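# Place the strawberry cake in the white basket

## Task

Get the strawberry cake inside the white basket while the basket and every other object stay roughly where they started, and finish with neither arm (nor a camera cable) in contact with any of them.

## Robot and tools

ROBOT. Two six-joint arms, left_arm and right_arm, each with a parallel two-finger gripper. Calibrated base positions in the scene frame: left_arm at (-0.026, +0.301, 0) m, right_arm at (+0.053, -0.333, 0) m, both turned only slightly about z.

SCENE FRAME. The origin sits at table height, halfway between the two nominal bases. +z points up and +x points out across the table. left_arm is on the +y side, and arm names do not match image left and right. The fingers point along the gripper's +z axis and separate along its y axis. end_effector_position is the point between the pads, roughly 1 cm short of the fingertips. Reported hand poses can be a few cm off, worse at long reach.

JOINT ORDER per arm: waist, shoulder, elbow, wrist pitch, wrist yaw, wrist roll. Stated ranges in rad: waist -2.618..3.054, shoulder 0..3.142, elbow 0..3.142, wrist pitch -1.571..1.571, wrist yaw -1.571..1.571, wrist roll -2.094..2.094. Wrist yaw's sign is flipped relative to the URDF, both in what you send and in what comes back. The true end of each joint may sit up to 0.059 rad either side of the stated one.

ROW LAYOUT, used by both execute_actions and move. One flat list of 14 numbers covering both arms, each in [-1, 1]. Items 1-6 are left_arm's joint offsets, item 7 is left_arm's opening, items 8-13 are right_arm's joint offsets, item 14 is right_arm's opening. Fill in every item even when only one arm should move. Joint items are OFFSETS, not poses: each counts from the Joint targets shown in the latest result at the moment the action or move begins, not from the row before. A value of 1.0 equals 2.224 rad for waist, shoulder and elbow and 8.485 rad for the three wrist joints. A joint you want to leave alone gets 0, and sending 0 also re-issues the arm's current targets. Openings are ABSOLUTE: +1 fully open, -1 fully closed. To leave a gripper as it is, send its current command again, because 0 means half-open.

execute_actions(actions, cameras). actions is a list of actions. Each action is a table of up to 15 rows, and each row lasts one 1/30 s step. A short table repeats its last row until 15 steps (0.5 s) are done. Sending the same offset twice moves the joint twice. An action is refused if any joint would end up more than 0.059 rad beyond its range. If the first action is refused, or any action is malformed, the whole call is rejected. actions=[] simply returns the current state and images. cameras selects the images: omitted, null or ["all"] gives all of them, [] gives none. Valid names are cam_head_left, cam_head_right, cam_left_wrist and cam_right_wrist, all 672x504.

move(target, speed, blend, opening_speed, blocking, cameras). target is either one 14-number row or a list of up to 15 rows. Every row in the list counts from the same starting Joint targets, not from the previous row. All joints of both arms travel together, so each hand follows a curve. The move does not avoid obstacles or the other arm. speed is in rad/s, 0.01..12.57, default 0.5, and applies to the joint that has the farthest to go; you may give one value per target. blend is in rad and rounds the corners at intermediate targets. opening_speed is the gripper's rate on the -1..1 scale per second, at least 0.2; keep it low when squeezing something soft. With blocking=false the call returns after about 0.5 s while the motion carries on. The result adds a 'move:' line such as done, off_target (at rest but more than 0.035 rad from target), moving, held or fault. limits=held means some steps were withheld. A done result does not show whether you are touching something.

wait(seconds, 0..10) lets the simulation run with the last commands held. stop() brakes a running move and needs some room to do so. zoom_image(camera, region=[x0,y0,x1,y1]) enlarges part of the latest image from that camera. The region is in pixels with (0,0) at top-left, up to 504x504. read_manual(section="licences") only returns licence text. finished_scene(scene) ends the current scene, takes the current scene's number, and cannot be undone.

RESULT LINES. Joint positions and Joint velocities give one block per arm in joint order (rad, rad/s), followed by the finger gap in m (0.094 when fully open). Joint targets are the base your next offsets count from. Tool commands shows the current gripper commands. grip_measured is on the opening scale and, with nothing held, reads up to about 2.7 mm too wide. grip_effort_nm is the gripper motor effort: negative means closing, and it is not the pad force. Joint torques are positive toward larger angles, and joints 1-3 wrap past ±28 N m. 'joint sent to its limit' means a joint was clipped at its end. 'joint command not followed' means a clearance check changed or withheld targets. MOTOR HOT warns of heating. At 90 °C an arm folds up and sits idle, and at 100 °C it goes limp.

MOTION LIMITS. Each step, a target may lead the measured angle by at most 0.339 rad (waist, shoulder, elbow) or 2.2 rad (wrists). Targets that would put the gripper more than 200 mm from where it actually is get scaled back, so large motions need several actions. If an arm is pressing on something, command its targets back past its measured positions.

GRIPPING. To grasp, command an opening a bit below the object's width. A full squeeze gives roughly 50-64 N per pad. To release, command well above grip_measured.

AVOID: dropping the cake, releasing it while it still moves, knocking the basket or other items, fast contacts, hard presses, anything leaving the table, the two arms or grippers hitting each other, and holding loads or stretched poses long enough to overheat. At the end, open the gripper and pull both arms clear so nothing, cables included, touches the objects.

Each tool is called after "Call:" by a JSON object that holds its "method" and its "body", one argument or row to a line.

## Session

Call:
{"method": "execute_actions", "body": {
  "actions": [],
  "cameras": ["cam_head_right"]
}}

Scene clock: 0.00 s.
left_arm: end_effector_position=(+0.3701, +0.3334, +0.1050) grip_measured=+1.000 grip_effort_nm=n/a end_effector_quat_wxyz=(+0.593, -0.053, +0.803, +0.032) | right_arm: end_effector_position=(+0.4655, -0.3440, +0.1221) grip_measured=+1.000 grip_effort_nm=n/a end_effector_quat_wxyz=(+0.618, +0.034, +0.785, -0.032)
Joint positions: left_arm=[0.018 1.543 0.359 0.885 0.068 -0.032 0.094] | right_arm=[0.01 1.573 0.405 0.93 -0.111 0.019 0.094]
Joint velocities: within noise
Joint torques (N m): no reading
Motor temperatures (°C): left_arm=[22 24 22 20 23 19 23] | right_arm=[23 22 23 26 23 21 20]
Heat: left arm: 24 °C; right arm: 26 °C.
Joint targets: left_arm=[0.018 1.538 0.364 0.880 0.068 -0.032] | right_arm=[0.010 1.570 0.408 0.918 -0.112 0.019]
Tool commands: left_gripper/opening=+1.0 right_gripper/opening=+1.0
Images, in order (width x height): cam_head_right 672x504.

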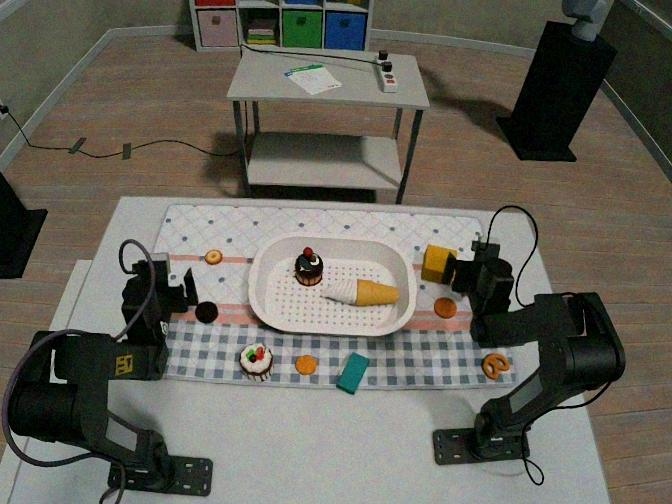

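Call:
{"method": "move", "body": {
  "target": [
    [-0.16,-0.045,0.35,-0.115,-0.004,0.002,1,0,0,0,0,0,0,1],
    [-0.3076,0.0436,0.4227,-0.2499,-0.008,0.0038,1,0,0,0,0,0,0,1]
  ],
  "speed": 1.6,
  "blend": 0.2,
  "cameras": ["cam_left_wrist"]
}}

Scene clock: 8.43 s.
left_arm: end_effector_position=(+0.2059, +0.1342, +0.1063) grip_measured=+1.000 grip_effort_nm=0.007 end_effector_quat_wxyz=(+0.004, +0.307, +0.952, +0.003) | right_arm: end_effector_position=(+0.4655, -0.3440, +0.1221) grip_measured=+1.000 grip_effort_nm=0.027 end_effector_quat_wxyz=(+0.618, +0.034, +0.785, -0.032)
Joint positions: left_arm=[-0.662 1.625 1.275 -1.217 0.009 -0.006 0.094] | right_arm=[0.01 1.573 0.405 0.93 -0.111 0.019 0.094]
Joint velocities: within noise
Joint torques (N m): left_arm=[-0.39 -5.55 7.94 0.11 -0.07 0.1] | right_arm=[0.03 -5.01 6.61 1.54 -0.05 -0.01]
Motor temperatures (°C): left_arm=[22 25 22 23 23 19 23] | right_arm=[23 22 23 28 23 21 20]
Heat: left arm: 25 °C; right arm: 28 °C.
Joint targets: left_arm=[-0.666 1.635 1.304 -1.241 0.000 0.000] | right_arm=[0.010 1.570 0.408 0.918 -0.112 0.019]
move: done
Images, in order (width x height): cam_left_wrist 672x504.

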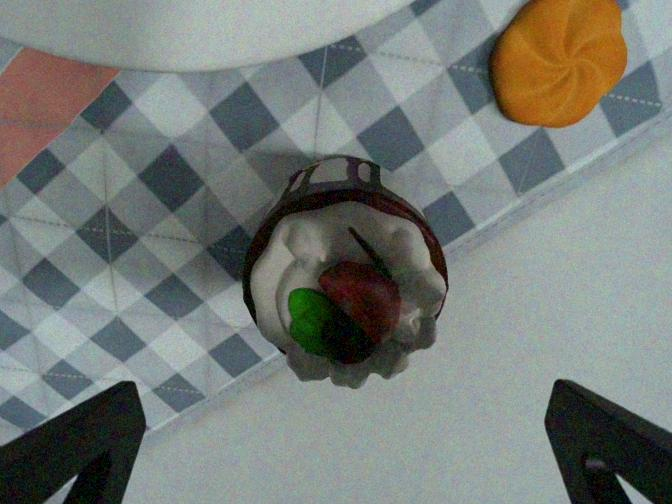

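Call:
{"method": "move", "body": {
  "target": [
    [-0.003,0.0256,-0.1142,0.0396,0,0,1,0,0,0,0,0,0,1],
    [-0.003,0.0256,-0.1142,0.0396,0,0,0.22,0,0,0,0,0,0,1],
    [-0.003,-0.1228,-0.0692,0.0297,0,0,0.22,0,0,0,0,0,0,1],
    [0.0454,0.1196,0.1853,0.0266,0,0,0.22,0,0,0,0,0,0,1],
    [0.0454,0.2271,0.2626,0.0084,0,0,0.22,0,0,0,0,0,0,1]
  ],
  "speed": [0.5,0.5,0.8,0.9,0.5],
  "blend": [0,0,0.1,0.1,0],
  "opening_speed": 0.9,
  "cameras": ["cam_left_wrist","cam_head_right"]
}}

Scene clock: 28.93 s.
left_arm: end_effector_position=(+0.3605, +0.0732, +0.0864) grip_measured=+0.406 grip_effort_nm=-1.023 end_effector_quat_wxyz=(+0.071, +0.261, +0.963, -0.016) | right_arm: end_effector_position=(+0.4655, -0.3440, +0.1221) grip_measured=+1.000 grip_effort_nm=0.027 end_effector_quat_wxyz=(+0.618, +0.034, +0.785, -0.032)
Joint positions: left_arm=[-0.567 2.135 1.857 -1.148 0.006 -0.006 0.066] | right_arm=[0.01 1.573 0.405 0.93 -0.111 0.019 0.094]
Joint velocities: within noise
Joint torques (N m): left_arm=[0.17 -10.96 8.42 0.45 -0.05 0.1] | right_arm=[0.03 -5.01 6.6 1.53 -0.05 -0.01]
Motor temperatures (°C): left_arm=[22 25 24 22 23 19 23] | right_arm=[23 23 24 31 23 21 20]
Heat: left arm: 25 °C; right arm: 31 °C.
Joint targets: left_arm=[-0.565 2.140 1.888 -1.170 0.000 0.000] | right_arm=[0.010 1.570 0.408 0.918 -0.112 0.019]
move: done
Images, in order (width x height): cam_head_right 672x504, cam_left_wrist 672x504.

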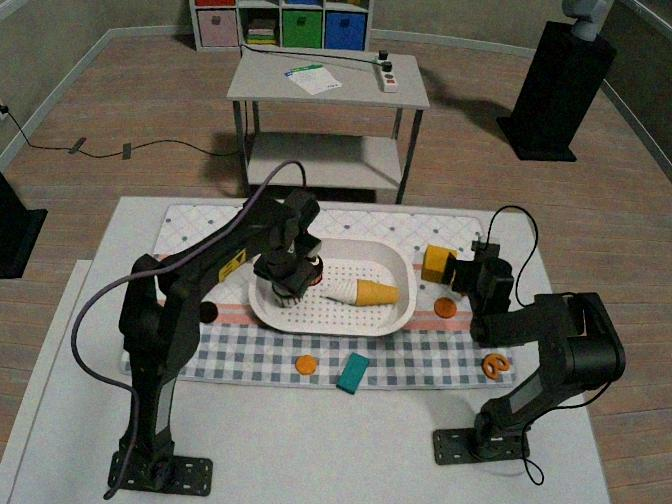

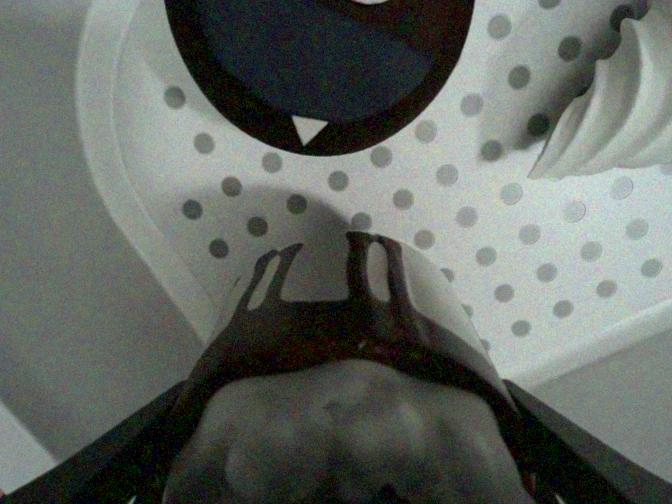

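Call:
{"method": "move", "body": {
  "target": [
    [-0.0067,0.063,0.059,-0.0111,0,0,0.22,0,0,0,0,0,0,1],
    [-0.0067,0.0904,0.0841,-0.0159,0,0,0.22,0,0,0,0,0,0,1],
    [-0.0067,0.0904,0.0841,-0.0159,0,0,0.75,0,0,0,0,0,0,1],
    [-0.0067,0.0304,0.0181,-0.0039,0,0,0.75,0,0,0,0,0,0,1],
    [-0.0067,-0.0896,-0.0759,0.0191,0,0,0.75,0,0,0,0,0,0,1]
  ],
  "speed": [0.4,0.12,0.2,0.35,0.9],
  "blend": [0.02,0,0,0.05,0],
  "opening_speed": 0.5,
  "cameras": ["cam_left_wrist","cam_head_right"]
}}

Scene clock: 39.07 s.
left_arm: end_effector_position=(+0.3599, +0.0696, +0.1366) grip_measured=+0.748 grip_effort_nm=0.110 end_effector_quat_wxyz=(+0.161, +0.261, +0.951, -0.042) | right_arm: end_effector_position=(+0.4655, -0.3440, +0.1221) grip_measured=+1.000 grip_effort_nm=0.027 end_effector_quat_wxyz=(+0.618, +0.034, +0.785, -0.032)
Joint positions: left_arm=[-0.575 1.946 1.734 -1.025 0.006 -0.006 0.082] | right_arm=[0.01 1.573 0.405 0.93 -0.111 0.019 0.094]
Joint velocities: within noise
Joint torques (N m): left_arm=[-0.47 -10.5 4.97 1.19 -0.05 0.08] | right_arm=[0.03 -5 6.61 1.54 -0.05 -0.01]
Motor temperatures (°C): left_arm=[22 27 24 21 23 19 23] | right_arm=[23 23 24 32 23 21 20]
Heat: left arm: 27 °C; right arm: 32 °C.
Joint targets: left_arm=[-0.580 1.941 1.719 -1.007 0.000 0.000] | right_arm=[0.010 1.570 0.408 0.918 -0.112 0.019]
move: done
Images, in order (width x height): cam_head_right 672x504, cam_left_wrist 672x504.

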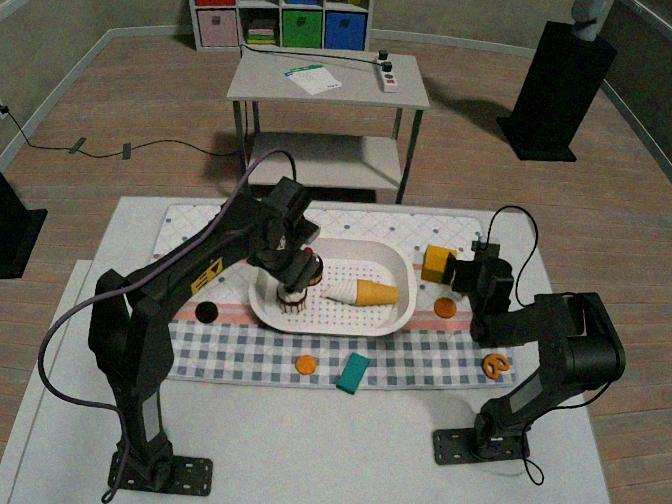

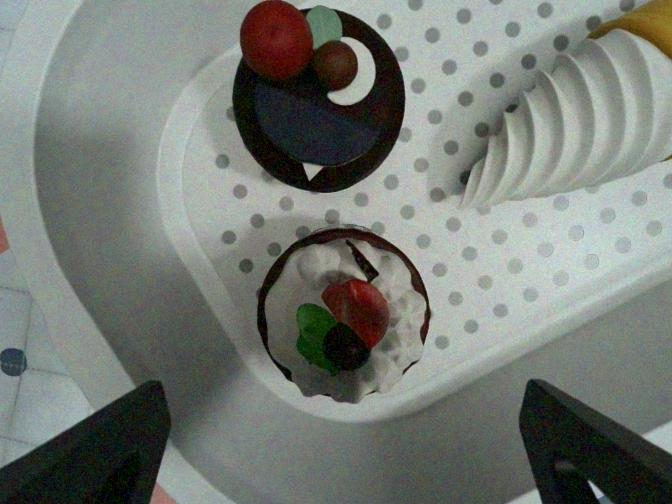

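Call:
{"method": "finished_scene", "body": {
  "scene": 3
}}

The scene is finished: the task was done.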